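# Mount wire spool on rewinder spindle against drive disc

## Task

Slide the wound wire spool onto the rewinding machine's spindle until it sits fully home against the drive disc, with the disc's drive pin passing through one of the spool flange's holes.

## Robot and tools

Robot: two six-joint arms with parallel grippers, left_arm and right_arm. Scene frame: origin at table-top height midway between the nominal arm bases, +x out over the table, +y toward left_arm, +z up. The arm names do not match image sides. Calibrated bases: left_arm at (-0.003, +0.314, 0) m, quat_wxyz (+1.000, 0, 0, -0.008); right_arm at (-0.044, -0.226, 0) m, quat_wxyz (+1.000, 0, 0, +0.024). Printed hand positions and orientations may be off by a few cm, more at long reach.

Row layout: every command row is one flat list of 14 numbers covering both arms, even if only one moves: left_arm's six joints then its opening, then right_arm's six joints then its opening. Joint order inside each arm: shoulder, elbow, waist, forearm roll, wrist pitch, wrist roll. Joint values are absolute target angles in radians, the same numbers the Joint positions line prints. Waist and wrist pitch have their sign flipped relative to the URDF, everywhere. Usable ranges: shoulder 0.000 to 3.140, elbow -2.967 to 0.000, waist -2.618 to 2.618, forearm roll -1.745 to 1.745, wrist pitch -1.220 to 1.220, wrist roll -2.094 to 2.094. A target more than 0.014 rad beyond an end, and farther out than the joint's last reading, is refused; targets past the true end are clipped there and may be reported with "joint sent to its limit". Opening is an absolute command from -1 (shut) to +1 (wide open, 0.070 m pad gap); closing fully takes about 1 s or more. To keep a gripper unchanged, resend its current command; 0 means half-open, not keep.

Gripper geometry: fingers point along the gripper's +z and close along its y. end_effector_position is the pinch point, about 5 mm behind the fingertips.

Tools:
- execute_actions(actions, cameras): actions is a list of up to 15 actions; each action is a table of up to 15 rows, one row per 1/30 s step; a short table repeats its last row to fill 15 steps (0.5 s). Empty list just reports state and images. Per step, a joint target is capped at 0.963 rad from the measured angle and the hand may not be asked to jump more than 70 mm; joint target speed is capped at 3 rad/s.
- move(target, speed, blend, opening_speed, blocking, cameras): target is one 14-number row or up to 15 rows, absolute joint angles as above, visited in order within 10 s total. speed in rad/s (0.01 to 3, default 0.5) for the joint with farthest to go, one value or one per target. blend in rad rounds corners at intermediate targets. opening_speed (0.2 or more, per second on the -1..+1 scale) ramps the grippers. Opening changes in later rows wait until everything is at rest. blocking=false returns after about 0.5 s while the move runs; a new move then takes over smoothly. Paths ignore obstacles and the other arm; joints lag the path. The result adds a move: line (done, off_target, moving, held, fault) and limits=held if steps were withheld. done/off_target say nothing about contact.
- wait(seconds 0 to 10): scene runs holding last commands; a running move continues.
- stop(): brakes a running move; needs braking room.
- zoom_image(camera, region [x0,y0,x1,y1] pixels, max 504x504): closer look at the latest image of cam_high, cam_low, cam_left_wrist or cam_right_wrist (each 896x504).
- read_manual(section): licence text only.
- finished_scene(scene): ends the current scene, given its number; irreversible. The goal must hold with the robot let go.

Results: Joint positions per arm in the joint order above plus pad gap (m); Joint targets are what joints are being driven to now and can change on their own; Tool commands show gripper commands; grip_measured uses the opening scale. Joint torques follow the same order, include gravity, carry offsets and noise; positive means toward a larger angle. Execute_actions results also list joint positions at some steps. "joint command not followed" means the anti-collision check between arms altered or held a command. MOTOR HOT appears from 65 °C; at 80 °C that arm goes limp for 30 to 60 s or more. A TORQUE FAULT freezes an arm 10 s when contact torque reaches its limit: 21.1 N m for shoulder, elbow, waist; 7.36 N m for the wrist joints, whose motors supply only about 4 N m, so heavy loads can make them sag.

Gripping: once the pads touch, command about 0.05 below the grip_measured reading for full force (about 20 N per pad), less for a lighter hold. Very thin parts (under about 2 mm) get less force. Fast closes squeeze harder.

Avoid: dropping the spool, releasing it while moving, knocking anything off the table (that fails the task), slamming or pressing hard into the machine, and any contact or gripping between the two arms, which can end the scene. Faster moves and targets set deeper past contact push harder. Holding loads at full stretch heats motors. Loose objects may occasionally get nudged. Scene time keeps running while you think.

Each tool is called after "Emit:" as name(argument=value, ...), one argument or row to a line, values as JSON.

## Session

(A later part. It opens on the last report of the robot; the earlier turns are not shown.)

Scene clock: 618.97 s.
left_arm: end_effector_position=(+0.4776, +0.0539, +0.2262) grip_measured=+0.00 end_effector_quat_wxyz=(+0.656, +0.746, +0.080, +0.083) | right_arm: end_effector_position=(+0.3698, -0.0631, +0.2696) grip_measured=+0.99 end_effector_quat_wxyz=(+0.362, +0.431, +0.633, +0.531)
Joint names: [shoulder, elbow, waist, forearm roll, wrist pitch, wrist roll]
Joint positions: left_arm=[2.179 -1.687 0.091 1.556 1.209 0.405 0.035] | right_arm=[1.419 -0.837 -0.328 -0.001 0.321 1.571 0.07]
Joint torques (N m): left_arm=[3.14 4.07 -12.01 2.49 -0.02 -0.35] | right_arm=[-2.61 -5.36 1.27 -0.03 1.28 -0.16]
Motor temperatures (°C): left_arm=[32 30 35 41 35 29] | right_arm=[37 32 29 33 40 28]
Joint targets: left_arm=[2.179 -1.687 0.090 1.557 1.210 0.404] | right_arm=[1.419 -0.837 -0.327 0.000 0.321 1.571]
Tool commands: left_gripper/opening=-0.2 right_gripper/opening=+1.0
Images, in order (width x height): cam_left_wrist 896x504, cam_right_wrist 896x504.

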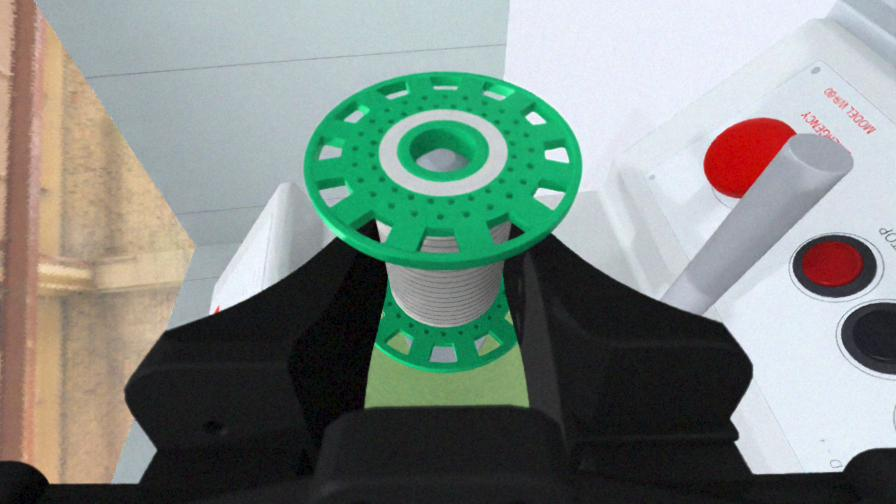

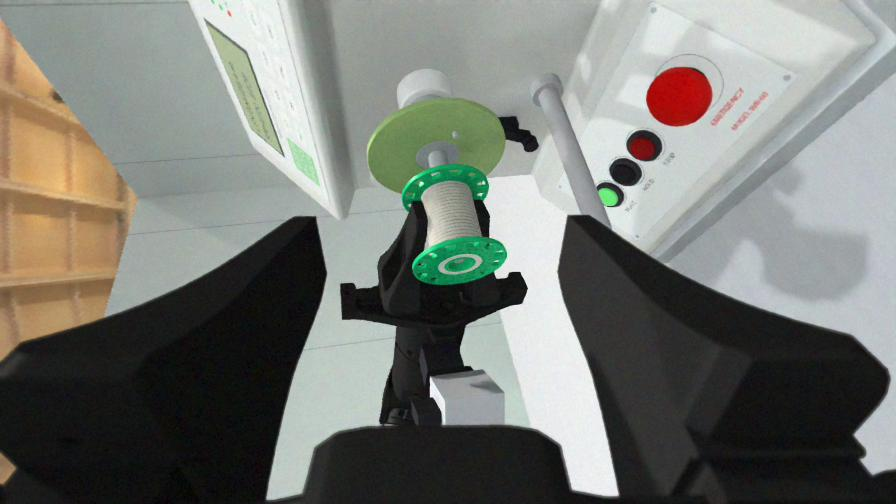

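Emit:
move(
  target=[
    [2.1716,-1.7037,0.0922,1.5980,1.2041,0.3786,-0.2,1.419,-0.837,-0.327,0.0,0.321,1.571,1.0],
    [2.1636,-1.7227,0.0955,1.6444,1.1893,0.3494,-0.2,1.419,-0.837,-0.327,0.0,0.321,1.571,1.0],
  ],
  speed=0.06,
  cameras=["cam_left_wrist", "cam_right_wrist"],
)

Emit:
zoom_image(
  camera="cam_left_wrist",
  region=[368, 144, 518, 270],
)

Emit:
zoom_image(
  camera="cam_right_wrist",
  region=[406, 230, 516, 292],
)

Scene clock: 656.97 s.
left_arm: end_effector_position=(+0.4770, +0.0552, +0.2266) grip_measured=-0.01 end_effector_quat_wxyz=(+0.630, +0.769, +0.073, +0.087) | right_arm: end_effector_position=(+0.3698, -0.0631, +0.2696) grip_measured=+0.99 end_effector_quat_wxyz=(+0.362, +0.431, +0.633, +0.531)
Joint names: [shoulder, elbow, waist, forearm roll, wrist pitch, wrist roll]
Joint positions: left_arm=[2.164 -1.723 0.093 1.643 1.188 0.35 0.035] | right_arm=[1.419 -0.837 -0.328 -0.001 0.321 1.571 0.07]
Joint torques (N m): left_arm=[-0.89 2.16 3.34 3.09 0.01 0.08] | right_arm=[-2.67 -5.37 1.25 -0.03 1.27 -0.17]
Motor temperatures (°C): left_arm=[32 31 38 47 33 29] | right_arm=[37 32 29 33 40 28]
Joint targets: left_arm=[2.164 -1.723 0.096 1.644 1.189 0.349] | right_arm=[1.419 -0.837 -0.327 0.000 0.321 1.571]
move: done
Images, in order (width x height): cam_left_wrist 896x504, cam_right_wrist 896x504.

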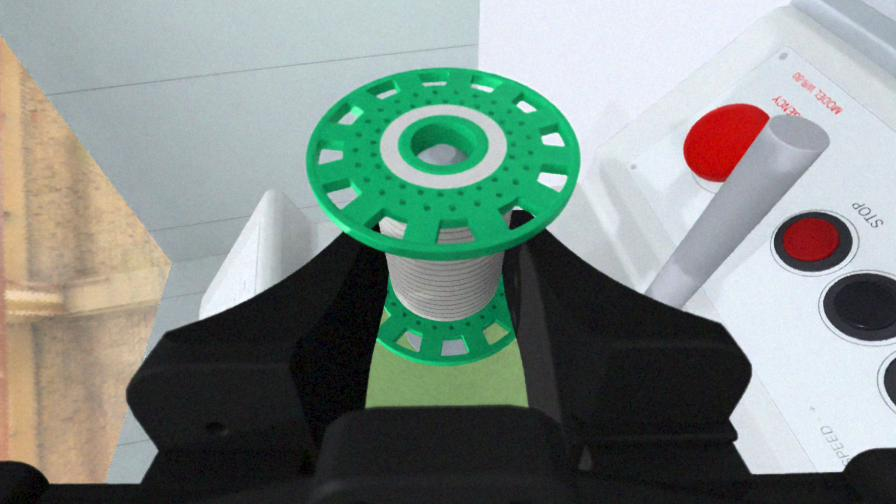

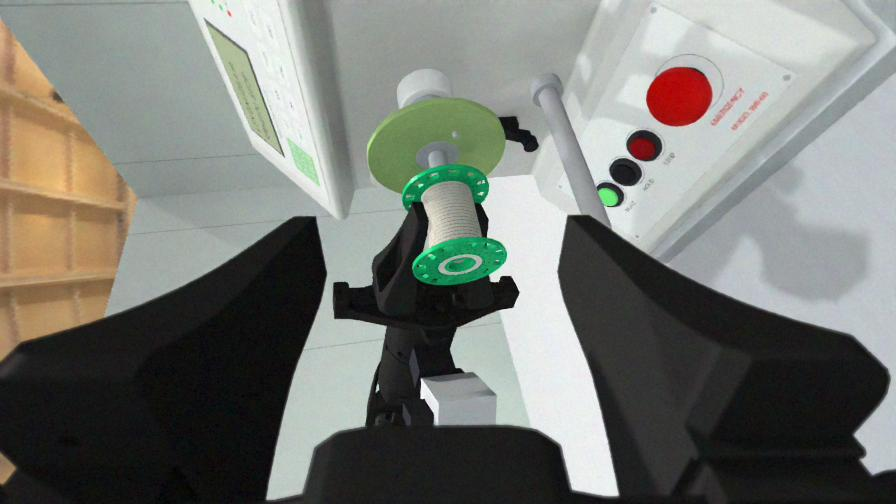

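Scaled by 3.360 from the camera's 896x504 image, which has a finer 1280x720 frame.

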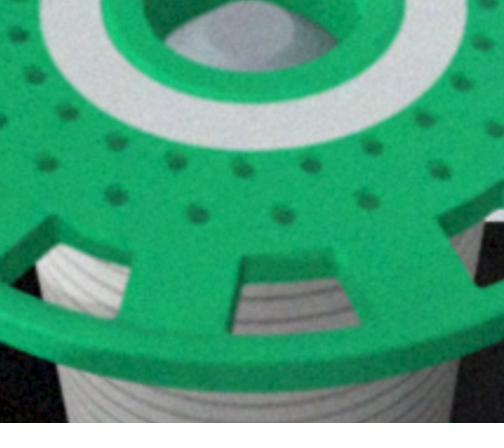

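Scaled by 4.582 from the camera's 896x504 image, which has a finer 1280x720 frame.

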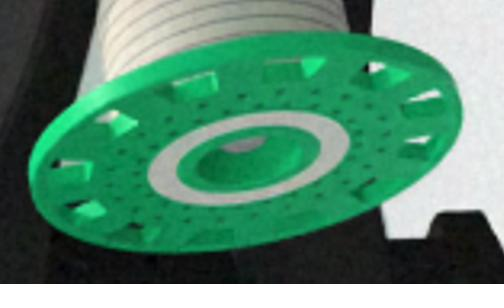

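Emit:
move(
  target=[
    [2.1636,-1.7227,0.0955,1.6444,1.1893,0.3494,0.08,1.419,-0.837,-0.327,0.0,0.321,1.571,1.0],
    [2.1603,-1.7310,0.0970,1.6484,1.1886,0.3369,0.08,1.419,-0.837,-0.327,0.0,0.321,1.571,1.0],
  ],
  speed=0.03,
  opening_speed=0.5,
  cameras=["cam_left_wrist", "cam_right_wrist"],
)

Emit:
zoom_image(
  camera="cam_left_wrist",
  region=[368, 144, 518, 270],
)

Emit:
zoom_image(
  camera="cam_right_wrist",
  region=[406, 230, 516, 292],
)

Scene clock: 686.63 s.
left_arm: end_effector_position=(+0.4769, +0.0541, +0.2265) grip_measured=+0.08 end_effector_quat_wxyz=(+0.628, +0.770, +0.074, +0.084) | right_arm: end_effector_position=(+0.3698, -0.0631, +0.2696) grip_measured=+0.99 end_effector_quat_wxyz=(+0.362, +0.431, +0.633, +0.531)
Joint names: [shoulder, elbow, waist, forearm roll, wrist pitch, wrist roll]
Joint positions: left_arm=[2.165 -1.728 0.095 1.651 1.187 0.337 0.038] | right_arm=[1.419 -0.837 -0.328 -0.001 0.321 1.571 0.07]
Joint torques (N m): left_arm=[-11.22 -7.39 1.13 -0.98 0.22 -0.13] | right_arm=[-2.65 -5.41 1.27 -0.01 1.26 -0.18]
Joint targets: left_arm=[2.160 -1.731 0.097 1.648 1.189 0.337] | right_arm=[1.419 -0.837 -0.327 0.000 0.321 1.571]
move: done
Images, in order (width x height): cam_left_wrist 896x504, cam_right_wrist 896x504.

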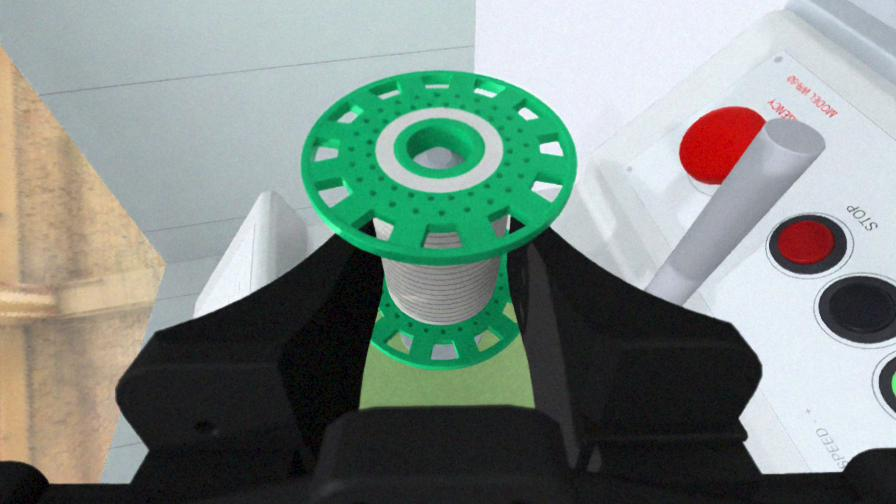

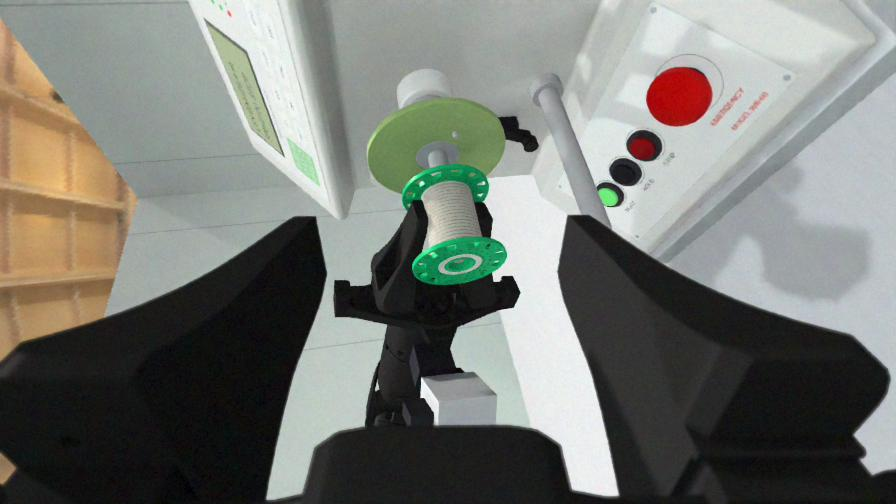

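Scaled by 3.360 from the camera's 896x504 image, which has a finer 1280x720 frame.

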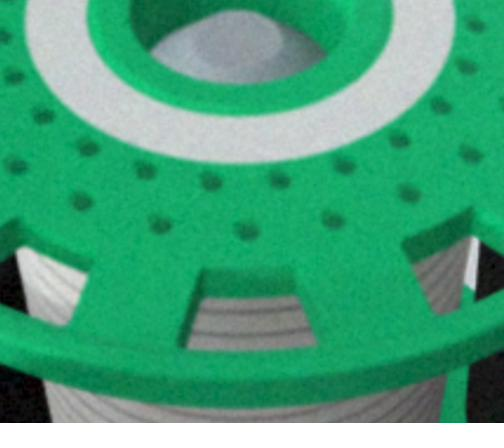

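Scaled by 4.582 from the camera's 896x504 image, which has a finer 1280x720 frame.

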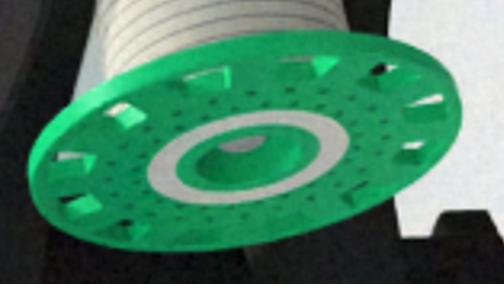

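Emit:
zoom_image(
  camera="cam_left_wrist",
  region=[340, 220, 550, 420],
)

Scaled by 2.400 from the camera's 896x504 image, which has a finer 1280x720 frame.

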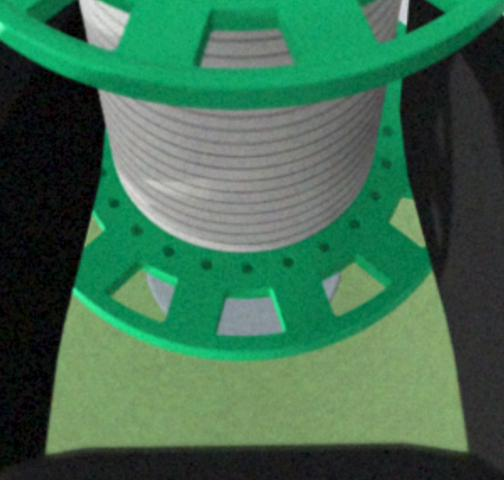

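Emit:
move(
  target=[
    [2.1650,-1.7191,0.0948,1.6427,1.1896,0.3548,0.08,1.419,-0.837,-0.327,0.0,0.321,1.571,1.0],
    [2.1653,-1.7177,0.1005,1.6401,1.1842,0.3562,0.08,1.419,-0.837,-0.327,0.0,0.321,1.571,1.0],
  ],
  speed=0.02,
  cameras=["cam_left_wrist", "cam_right_wrist"],
)

Emit:
zoom_image(
  camera="cam_left_wrist",
  region=[340, 200, 550, 400],
)

Emit:
zoom_image(
  camera="cam_right_wrist",
  region=[406, 230, 516, 292],
)

Scene clock: 698.83 s.
left_arm: end_effector_position=(+0.4757, +0.0520, +0.2264) grip_measured=+0.08 end_effector_quat_wxyz=(+0.630, +0.769, +0.070, +0.087) | right_arm: end_effector_position=(+0.3698, -0.0631, +0.2696) grip_measured=+0.99 end_effector_quat_wxyz=(+0.362, +0.431, +0.633, +0.531)
Joint names: [shoulder, elbow, waist, forearm roll, wrist pitch, wrist roll]
Joint positions: left_arm=[2.163 -1.719 0.1 1.64 1.185 0.355 0.038] | right_arm=[1.419 -0.837 -0.328 -0.001 0.321 1.571 0.07]
Joint torques (N m): left_arm=[-6.76 -2.99 1.04 -0.06 -0.03 0.14] | right_arm=[-2.63 -5.45 1.23 0 1.26 -0.19]
Joint targets: left_arm=[2.165 -1.718 0.101 1.640 1.184 0.356] | right_arm=[1.419 -0.837 -0.327 0.000 0.321 1.571]
move: done
Images, in order (width x height): cam_left_wrist 896x504, cam_right_wrist 896x504.

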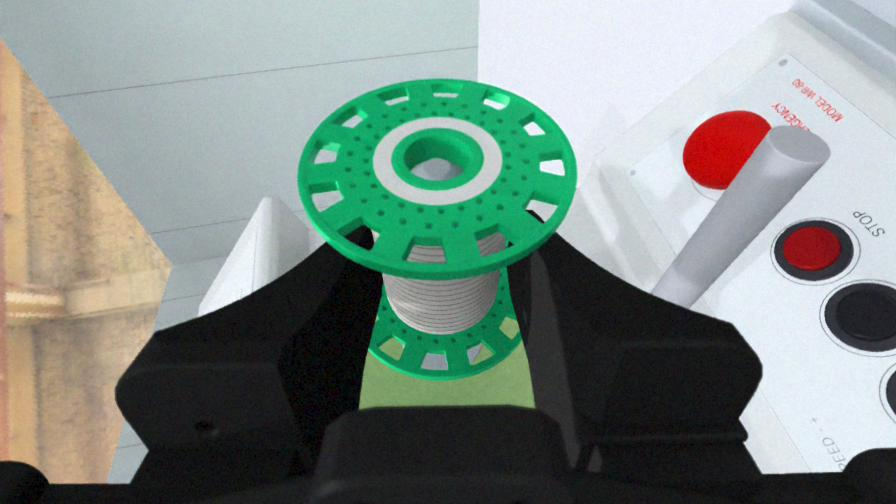

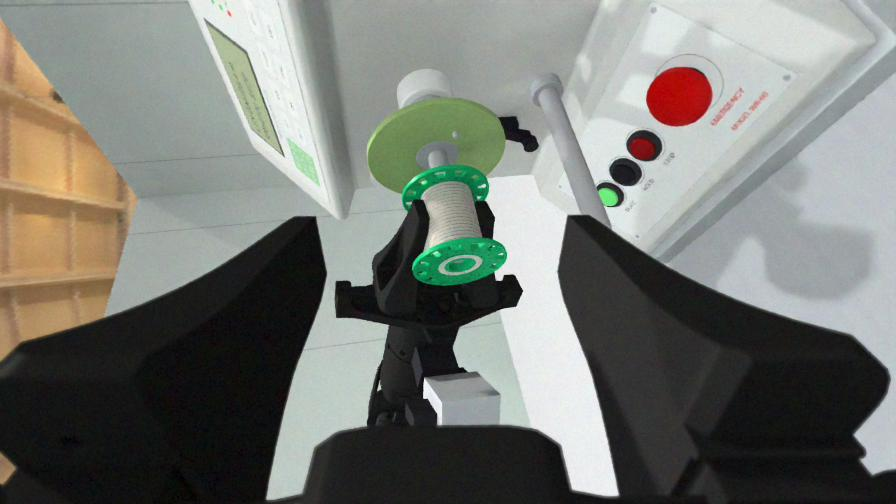

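Scaled by 2.400 from the camera's 896x504 image, which has a finer 1280x720 frame.

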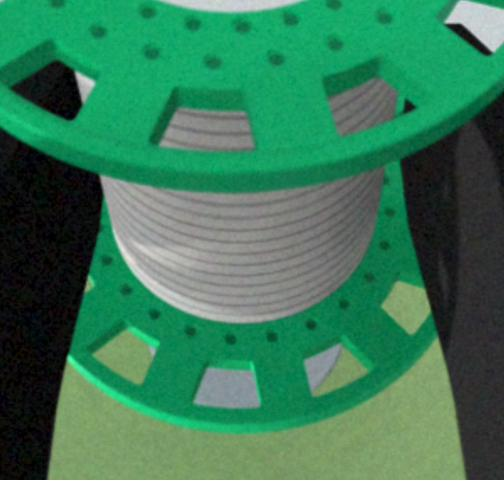

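Scaled by 4.582 from the camera's 896x504 image, which has a finer 1280x720 frame.

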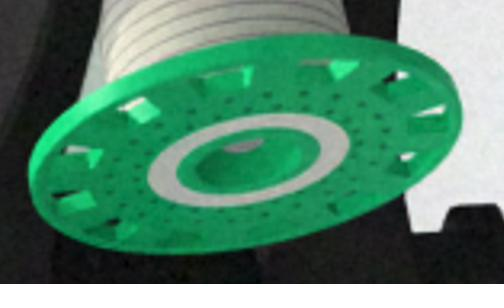

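Emit:
move(
  target=[2.1656,-1.7163,0.1057,1.6379,1.1792,0.3576,0.08,1.419,-0.837,-0.327,0.0,0.321,1.571,1.0],
  speed=0.02,
  cameras=["cam_left_wrist", "cam_right_wrist"],
)

Emit:
zoom_image(
  camera="cam_left_wrist",
  region=[340, 200, 550, 400],
)

Emit:
zoom_image(
  camera="cam_right_wrist",
  region=[406, 230, 516, 292],
)

Emit:
zoom_image(
  camera="cam_right_wrist",
  region=[346, 86, 522, 222],
)

Scene clock: 702.53 s.
left_arm: end_effector_position=(+0.4749, +0.0495, +0.2246) grip_measured=+0.09 end_effector_quat_wxyz=(+0.629, +0.769, +0.070, +0.085) | right_arm: end_effector_position=(+0.3698, -0.0631, +0.2696) grip_measured=+0.99 end_effector_quat_wxyz=(+0.362, +0.431, +0.633, +0.531)
Joint names: [shoulder, elbow, waist, forearm roll, wrist pitch, wrist roll]
Joint positions: left_arm=[2.165 -1.717 0.106 1.639 1.181 0.357 0.038] | right_arm=[1.419 -0.837 -0.328 -0.001 0.321 1.571 0.07]
Joint torques (N m): left_arm=[-1.74 1.28 -0.15 1.54 -0.61 0.01] | right_arm=[-2.71 -5.44 1.24 0.01 1.24 -0.2]
Joint targets: left_arm=[2.166 -1.716 0.106 1.638 1.179 0.358] | right_arm=[1.419 -0.837 -0.327 0.000 0.321 1.571]
move: done
Images, in order (width x height): cam_left_wrist 896x504, cam_right_wrist 896x504.

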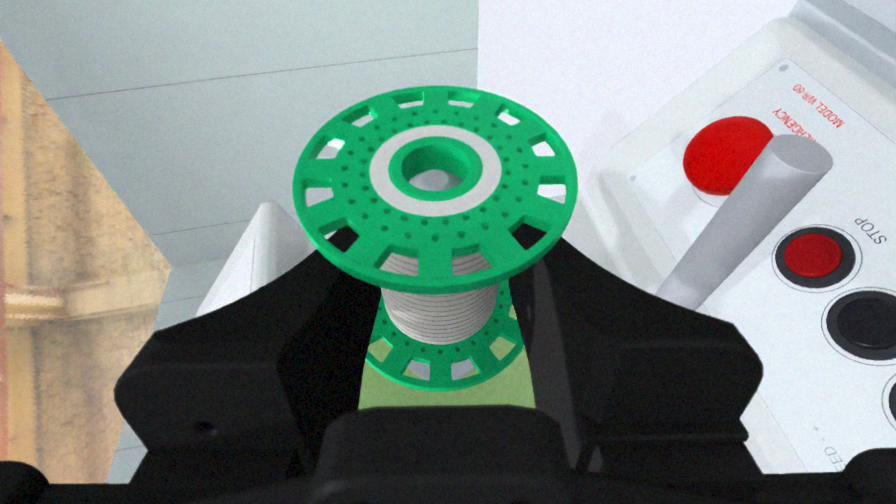

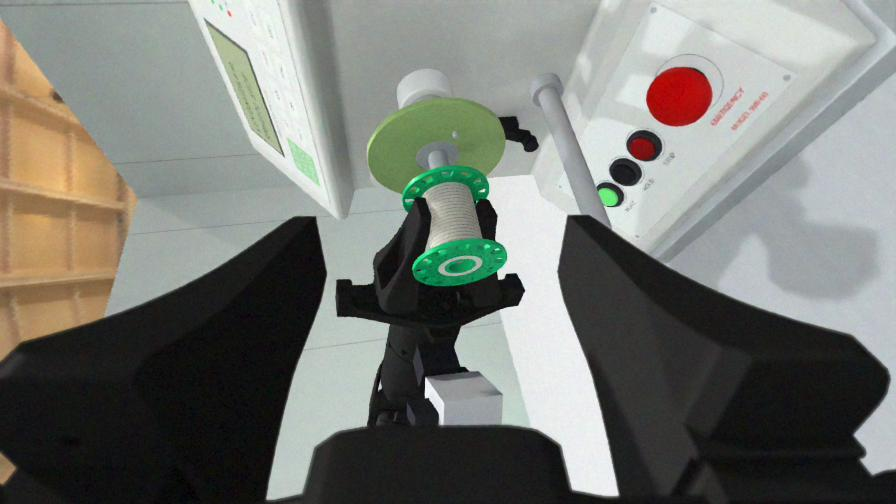

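Scaled by 2.400 from the camera's 896x504 image, which has a finer 1280x720 frame.

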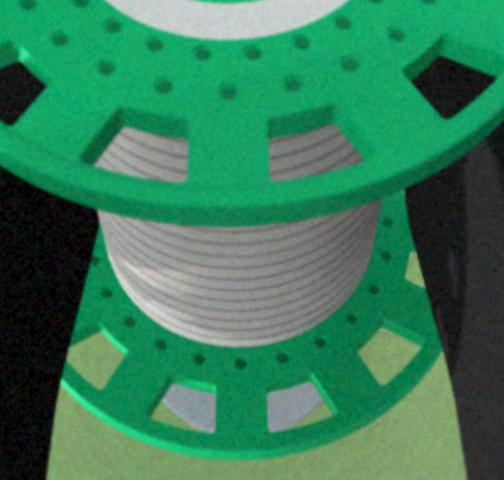

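Scaled by 4.582 from the camera's 896x504 image, which has a finer 1280x720 frame.

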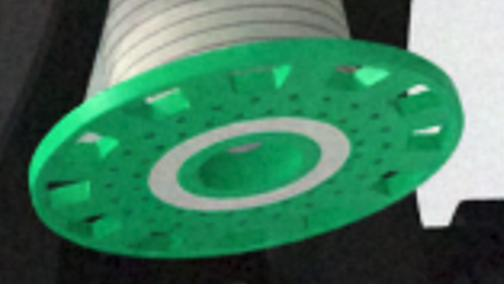

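Scaled by 2.864 from the camera's 896x504 image, which has a finer 1280x720 frame.

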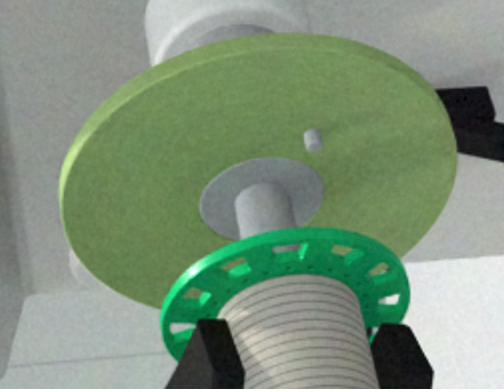

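Emit:
zoom_image(
  camera="cam_right_wrist",
  region=[360, 92, 440, 200],
)

Emit:
zoom_image(
  camera="cam_right_wrist",
  region=[430, 92, 510, 200],
)

Emit:
zoom_image(
  camera="cam_right_wrist",
  region=[396, 160, 496, 216],
)

Scaled by 4.667 from the camera's 896x504 image, which has a finer 1280x720 frame.

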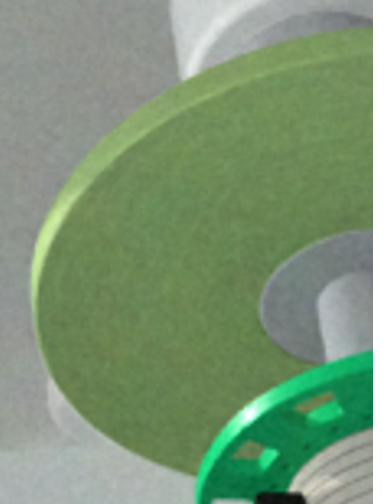

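Scaled by 4.667 from the camera's 896x504 image, which has a finer 1280x720 frame.

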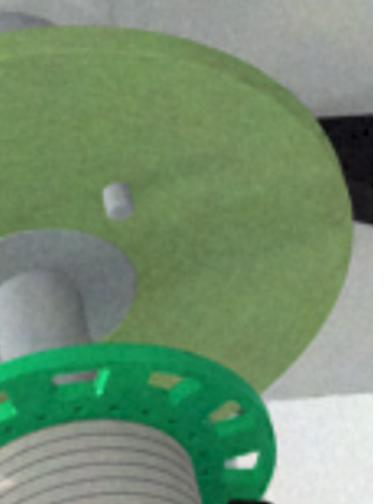

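Scaled by 5.040 from the camera's 896x504 image, which has a finer 1280x720 frame.

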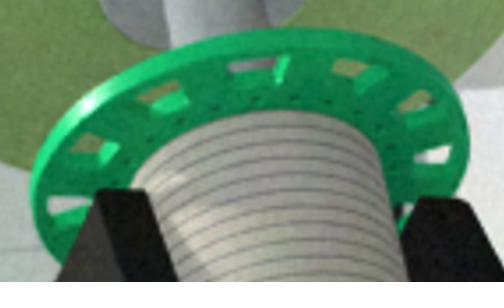

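Emit:
zoom_image(
  camera="cam_right_wrist",
  region=[398, 162, 448, 212],
)

Emit:
zoom_image(
  camera="cam_right_wrist",
  region=[444, 162, 494, 212],
)

Emit:
zoom_image(
  camera="cam_right_wrist",
  region=[420, 110, 480, 170],
)

Scaled by 10.080 from the camera's 896x504 image, which has a finer 1280x720 frame.

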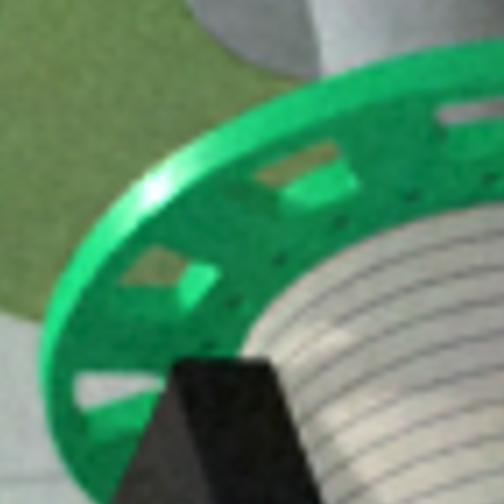

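Scaled by 10.080 from the camera's 896x504 image, which has a finer 1280x720 frame.

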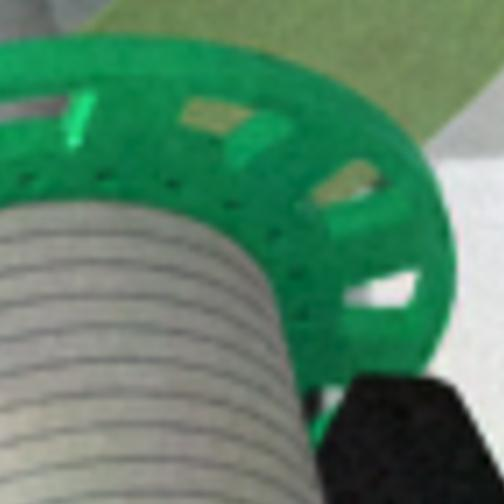

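Scaled by 8.400 from the camera's 896x504 image, which has a finer 1280x720 frame.

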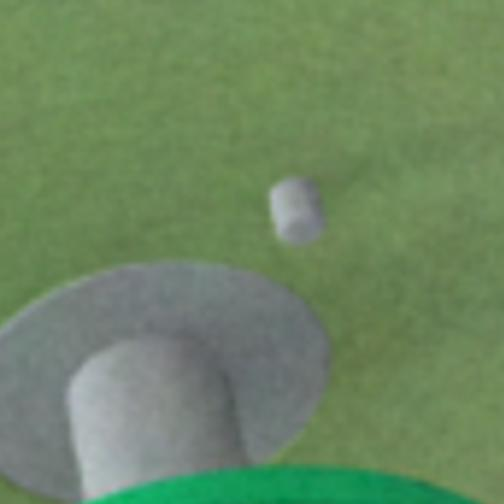

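Emit:
move(
  target=[2.1654,-1.7171,0.1025,1.6393,1.1822,0.3568,0.08,1.419,-0.837,-0.327,0.0,0.321,1.571,1.0],
  speed=0.02,
  cameras=["cam_left_wrist", "cam_right_wrist"],
)

Emit:
zoom_image(
  camera="cam_left_wrist",
  region=[340, 200, 550, 400],
)

Emit:
zoom_image(
  camera="cam_right_wrist",
  region=[406, 230, 516, 292],
)

Scene clock: 759.27 s.
left_arm: end_effector_position=(+0.4755, +0.0508, +0.2246) grip_measured=+0.09 end_effector_quat_wxyz=(+0.630, +0.769, +0.071, +0.086) | right_arm: end_effector_position=(+0.3698, -0.0631, +0.2696) grip_measured=+0.99 end_effector_quat_wxyz=(+0.362, +0.431, +0.633, +0.531)
Joint names: [shoulder, elbow, waist, forearm roll, wrist pitch, wrist roll]
Joint positions: left_arm=[2.165 -1.717 0.103 1.639 1.182 0.357 0.038] | right_arm=[1.419 -0.837 -0.328 -0.001 0.321 1.571 0.07]
Joint torques (N m): left_arm=[-1.37 -0.37 -4.36 2.01 -0.99 -0.32] | right_arm=[-2.71 -5.47 1.27 0.02 1.23 -0.19]
Motor temperatures (°C): left_arm=[32 30 35 42 37 29] | right_arm=[37 33 29 33 39 28]
Joint targets: left_arm=[2.165 -1.717 0.103 1.639 1.182 0.357] | right_arm=[1.419 -0.837 -0.327 0.000 0.321 1.571]
move: done
Images, in order (width x height): cam_left_wrist 896x504, cam_right_wrist 896x504.

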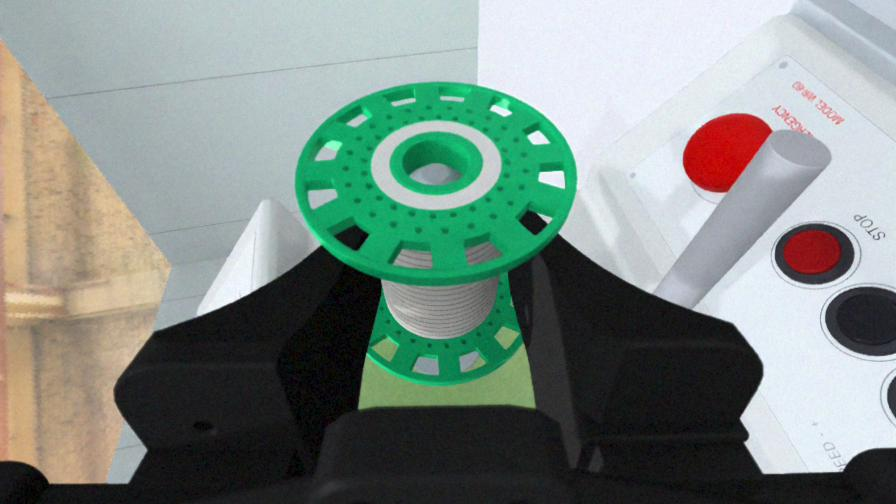

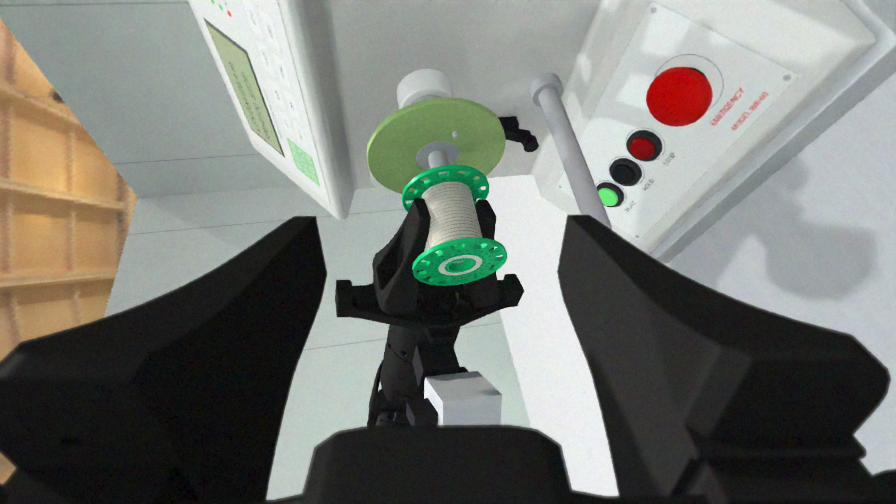

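Scaled by 2.400 from the camera's 896x504 image, which has a finer 1280x720 frame.

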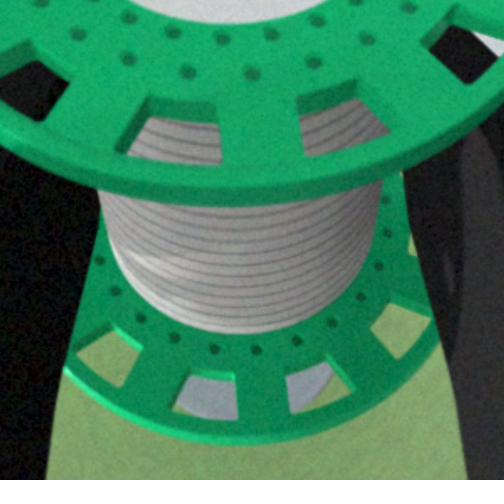

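Scaled by 4.582 from the camera's 896x504 image, which has a finer 1280x720 frame.

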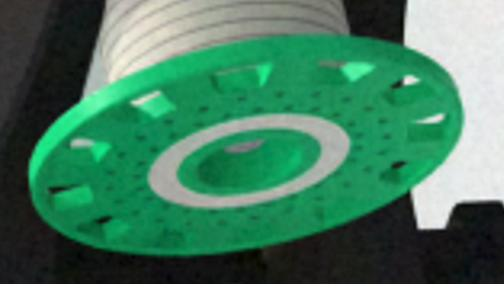

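Emit:
move(
  target=[2.1655,-1.7168,0.1038,1.6387,1.1810,0.3571,0.08,1.419,-0.837,-0.327,0.0,0.321,1.571,1.0],
  speed=0.02,
  cameras=["cam_left_wrist", "cam_right_wrist"],
)

Emit:
zoom_image(
  camera="cam_left_wrist",
  region=[340, 200, 550, 400],
)

Emit:
zoom_image(
  camera="cam_right_wrist",
  region=[406, 230, 516, 292],
)

Scene clock: 766.57 s.
left_arm: end_effector_position=(+0.4755, +0.0508, +0.2246) grip_measured=+0.09 end_effector_quat_wxyz=(+0.630, +0.769, +0.071, +0.086) | right_arm: end_effector_position=(+0.3698, -0.0631, +0.2696) grip_measured=+0.99 end_effector_quat_wxyz=(+0.362, +0.431, +0.633, +0.531)
Joint names: [shoulder, elbow, waist, forearm roll, wrist pitch, wrist roll]
Joint positions: left_arm=[2.165 -1.717 0.103 1.639 1.182 0.357 0.038] | right_arm=[1.419 -0.837 -0.328 -0.001 0.321 1.571 0.07]
Joint torques (N m): left_arm=[-2.09 2.31 -1.07 2 -0.82 0.11] | right_arm=[-2.73 -5.55 1.25 0.04 1.22 -0.19]
Joint targets: left_arm=[2.166 -1.717 0.104 1.639 1.181 0.357] | right_arm=[1.419 -0.837 -0.327 0.000 0.321 1.571]
move: done
Images, in order (width x height): cam_left_wrist 896x504, cam_right_wrist 896x504.

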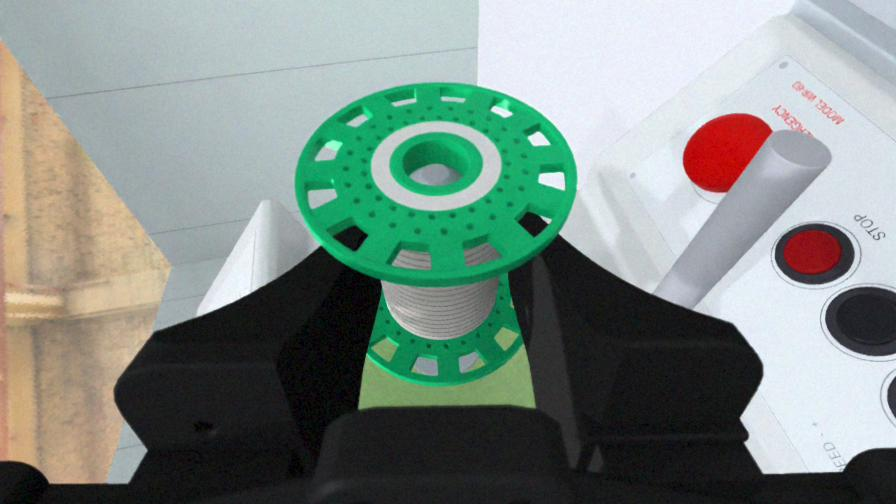

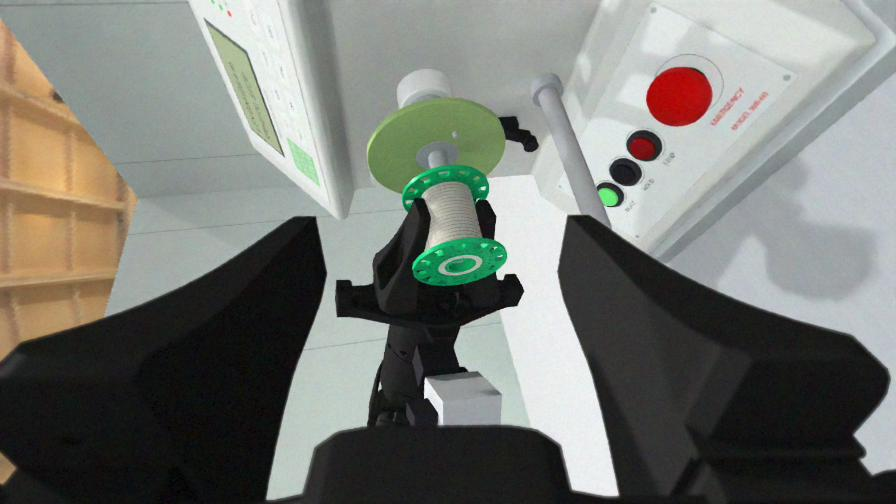

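Scaled by 2.400 from the camera's 896x504 image, which has a finer 1280x720 frame.

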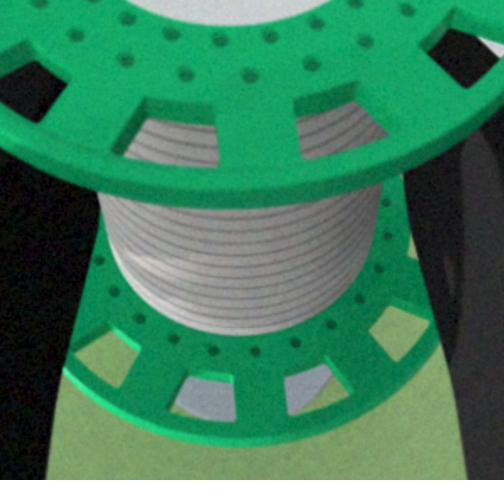

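Scaled by 4.582 from the camera's 896x504 image, which has a finer 1280x720 frame.

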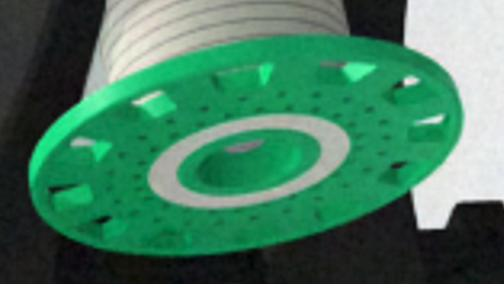

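Emit:
move(
  target=[2.1655,-1.7164,0.1052,1.6380,1.1796,0.3575,0.08,1.419,-0.837,-0.327,0.0,0.321,1.571,1.0],
  speed=0.02,
  cameras=["cam_left_wrist", "cam_right_wrist"],
)

Emit:
zoom_image(
  camera="cam_left_wrist",
  region=[340, 200, 550, 400],
)

Emit:
zoom_image(
  camera="cam_right_wrist",
  region=[406, 230, 516, 292],
)

Scene clock: 768.70 s.
left_arm: end_effector_position=(+0.4755, +0.0501, +0.2245) grip_measured=+0.09 end_effector_quat_wxyz=(+0.629, +0.769, +0.071, +0.086) | right_arm: end_effector_position=(+0.3698, -0.0631, +0.2696) grip_measured=+0.99 end_effector_quat_wxyz=(+0.362, +0.431, +0.633, +0.531)
Joint names: [shoulder, elbow, waist, forearm roll, wrist pitch, wrist roll]
Joint positions: left_arm=[2.165 -1.717 0.104 1.639 1.179 0.357 0.038] | right_arm=[1.419 -0.837 -0.328 -0.001 0.321 1.571 0.07]
Joint torques (N m): left_arm=[-1.19 1.51 -0.37 1.7 -0.58 0.12] | right_arm=[-2.68 -5.5 1.24 0.03 1.22 -0.18]
Joint targets: left_arm=[2.166 -1.716 0.105 1.638 1.180 0.358] | right_arm=[1.419 -0.837 -0.327 0.000 0.321 1.571]
move: done
Images, in order (width x height): cam_left_wrist 896x504, cam_right_wrist 896x504.

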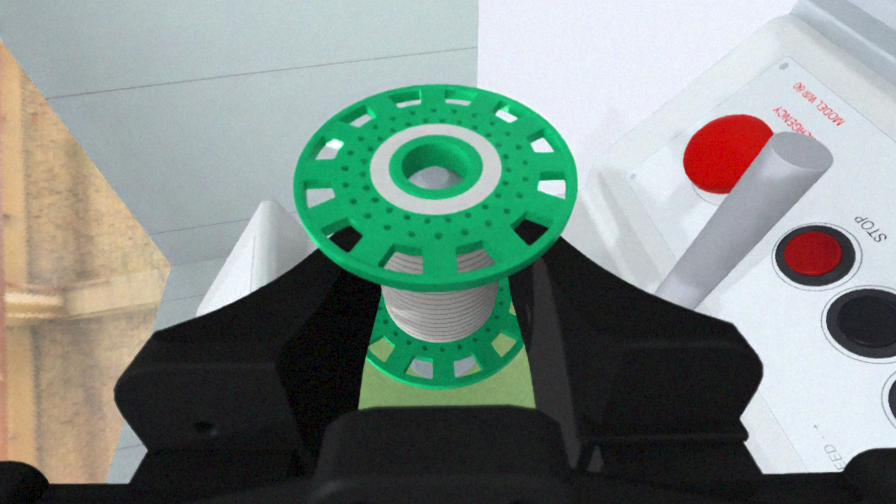

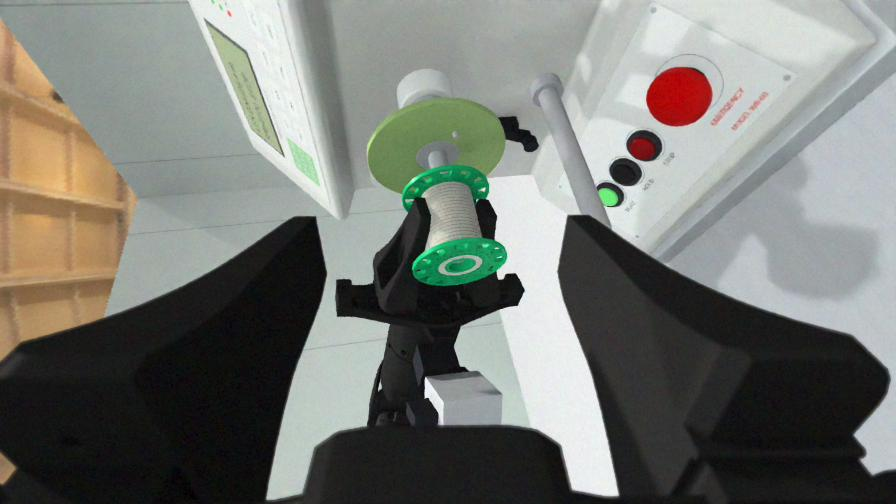

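Scaled by 2.400 from the camera's 896x504 image, which has a finer 1280x720 frame.

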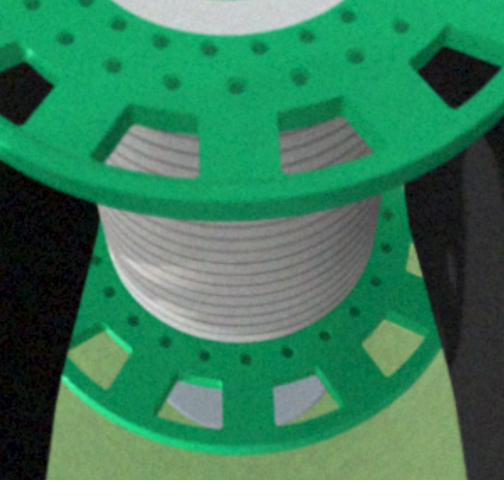

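Scaled by 4.582 from the camera's 896x504 image, which has a finer 1280x720 frame.

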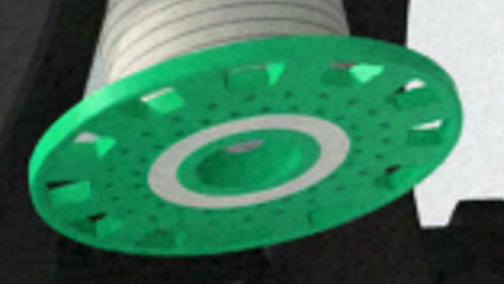

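Emit:
move(
  target=[
    [2.1655,-1.7164,0.1052,1.6380,1.1796,0.3575,0.2,1.419,-0.837,-0.327,0.0,0.321,1.571,1.0],
    [2.1639,-1.7214,0.1054,1.6406,1.1799,0.3504,0.2,1.419,-0.837,-0.327,0.0,0.321,1.571,1.0],
  ],
  speed=0.03,
  opening_speed=0.3,
  cameras=["cam_left_wrist", "cam_right_wrist"],
)

Emit:
zoom_image(
  camera="cam_left_wrist",
  region=[340, 200, 550, 400],
)

Emit:
zoom_image(
  camera="cam_right_wrist",
  region=[406, 230, 516, 292],
)

Scene clock: 791.90 s.
left_arm: end_effector_position=(+0.4758, +0.0498, +0.2232) grip_measured=+0.20 end_effector_quat_wxyz=(+0.628, +0.770, +0.073, +0.084) | right_arm: end_effector_position=(+0.3698, -0.0631, +0.2696) grip_measured=+0.99 end_effector_quat_wxyz=(+0.362, +0.431, +0.633, +0.531)
Joint names: [shoulder, elbow, waist, forearm roll, wrist pitch, wrist roll]
Joint positions: left_arm=[2.168 -1.72 0.105 1.643 1.179 0.35 0.042] | right_arm=[1.419 -0.837 -0.328 -0.001 0.321 1.571 0.07]
Joint torques (N m): left_arm=[-10.06 -6.76 -0.43 -0.75 -0.11 -0.23] | right_arm=[-2.7 -5.52 1.27 0.05 1.21 -0.17]
Joint targets: left_arm=[2.164 -1.721 0.105 1.641 1.180 0.350] | right_arm=[1.419 -0.837 -0.327 0.000 0.321 1.571]
move: done
Images, in order (width x height): cam_left_wrist 896x504, cam_right_wrist 896x504.

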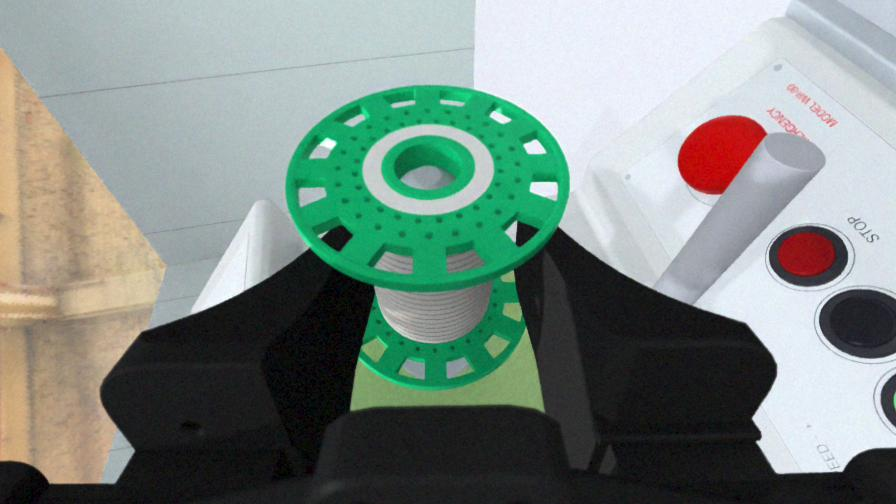

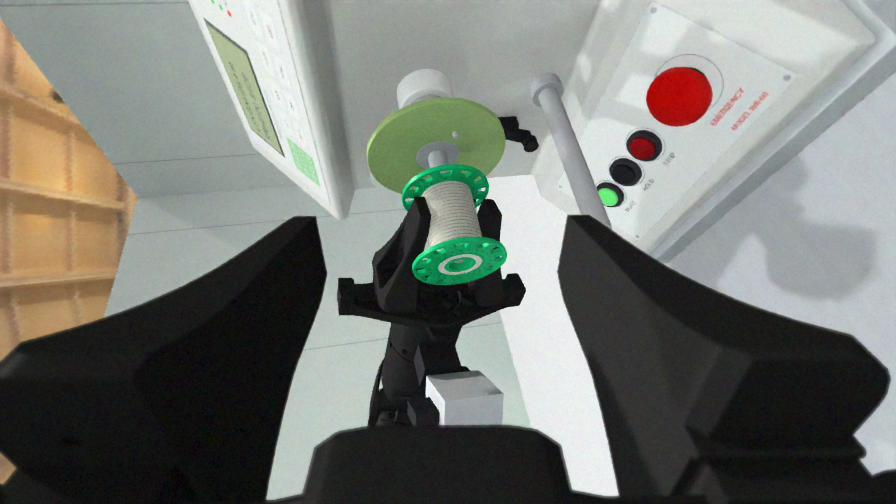

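Scaled by 2.400 from the camera's 896x504 image, which has a finer 1280x720 frame.

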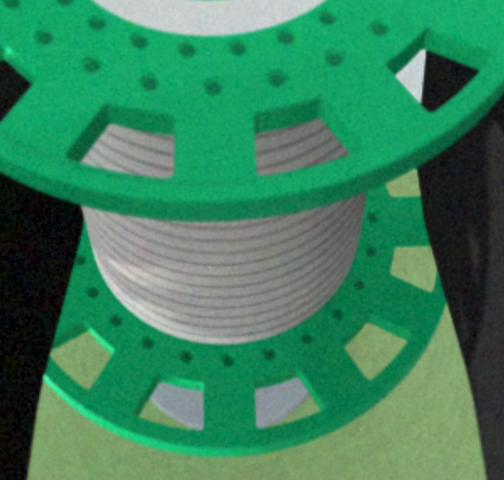

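Scaled by 4.582 from the camera's 896x504 image, which has a finer 1280x720 frame.

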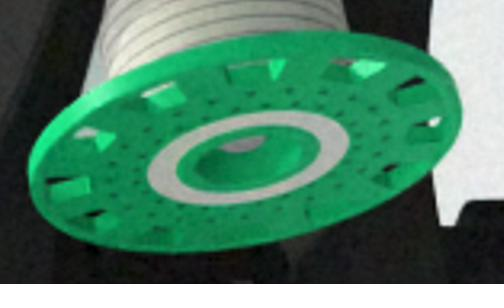

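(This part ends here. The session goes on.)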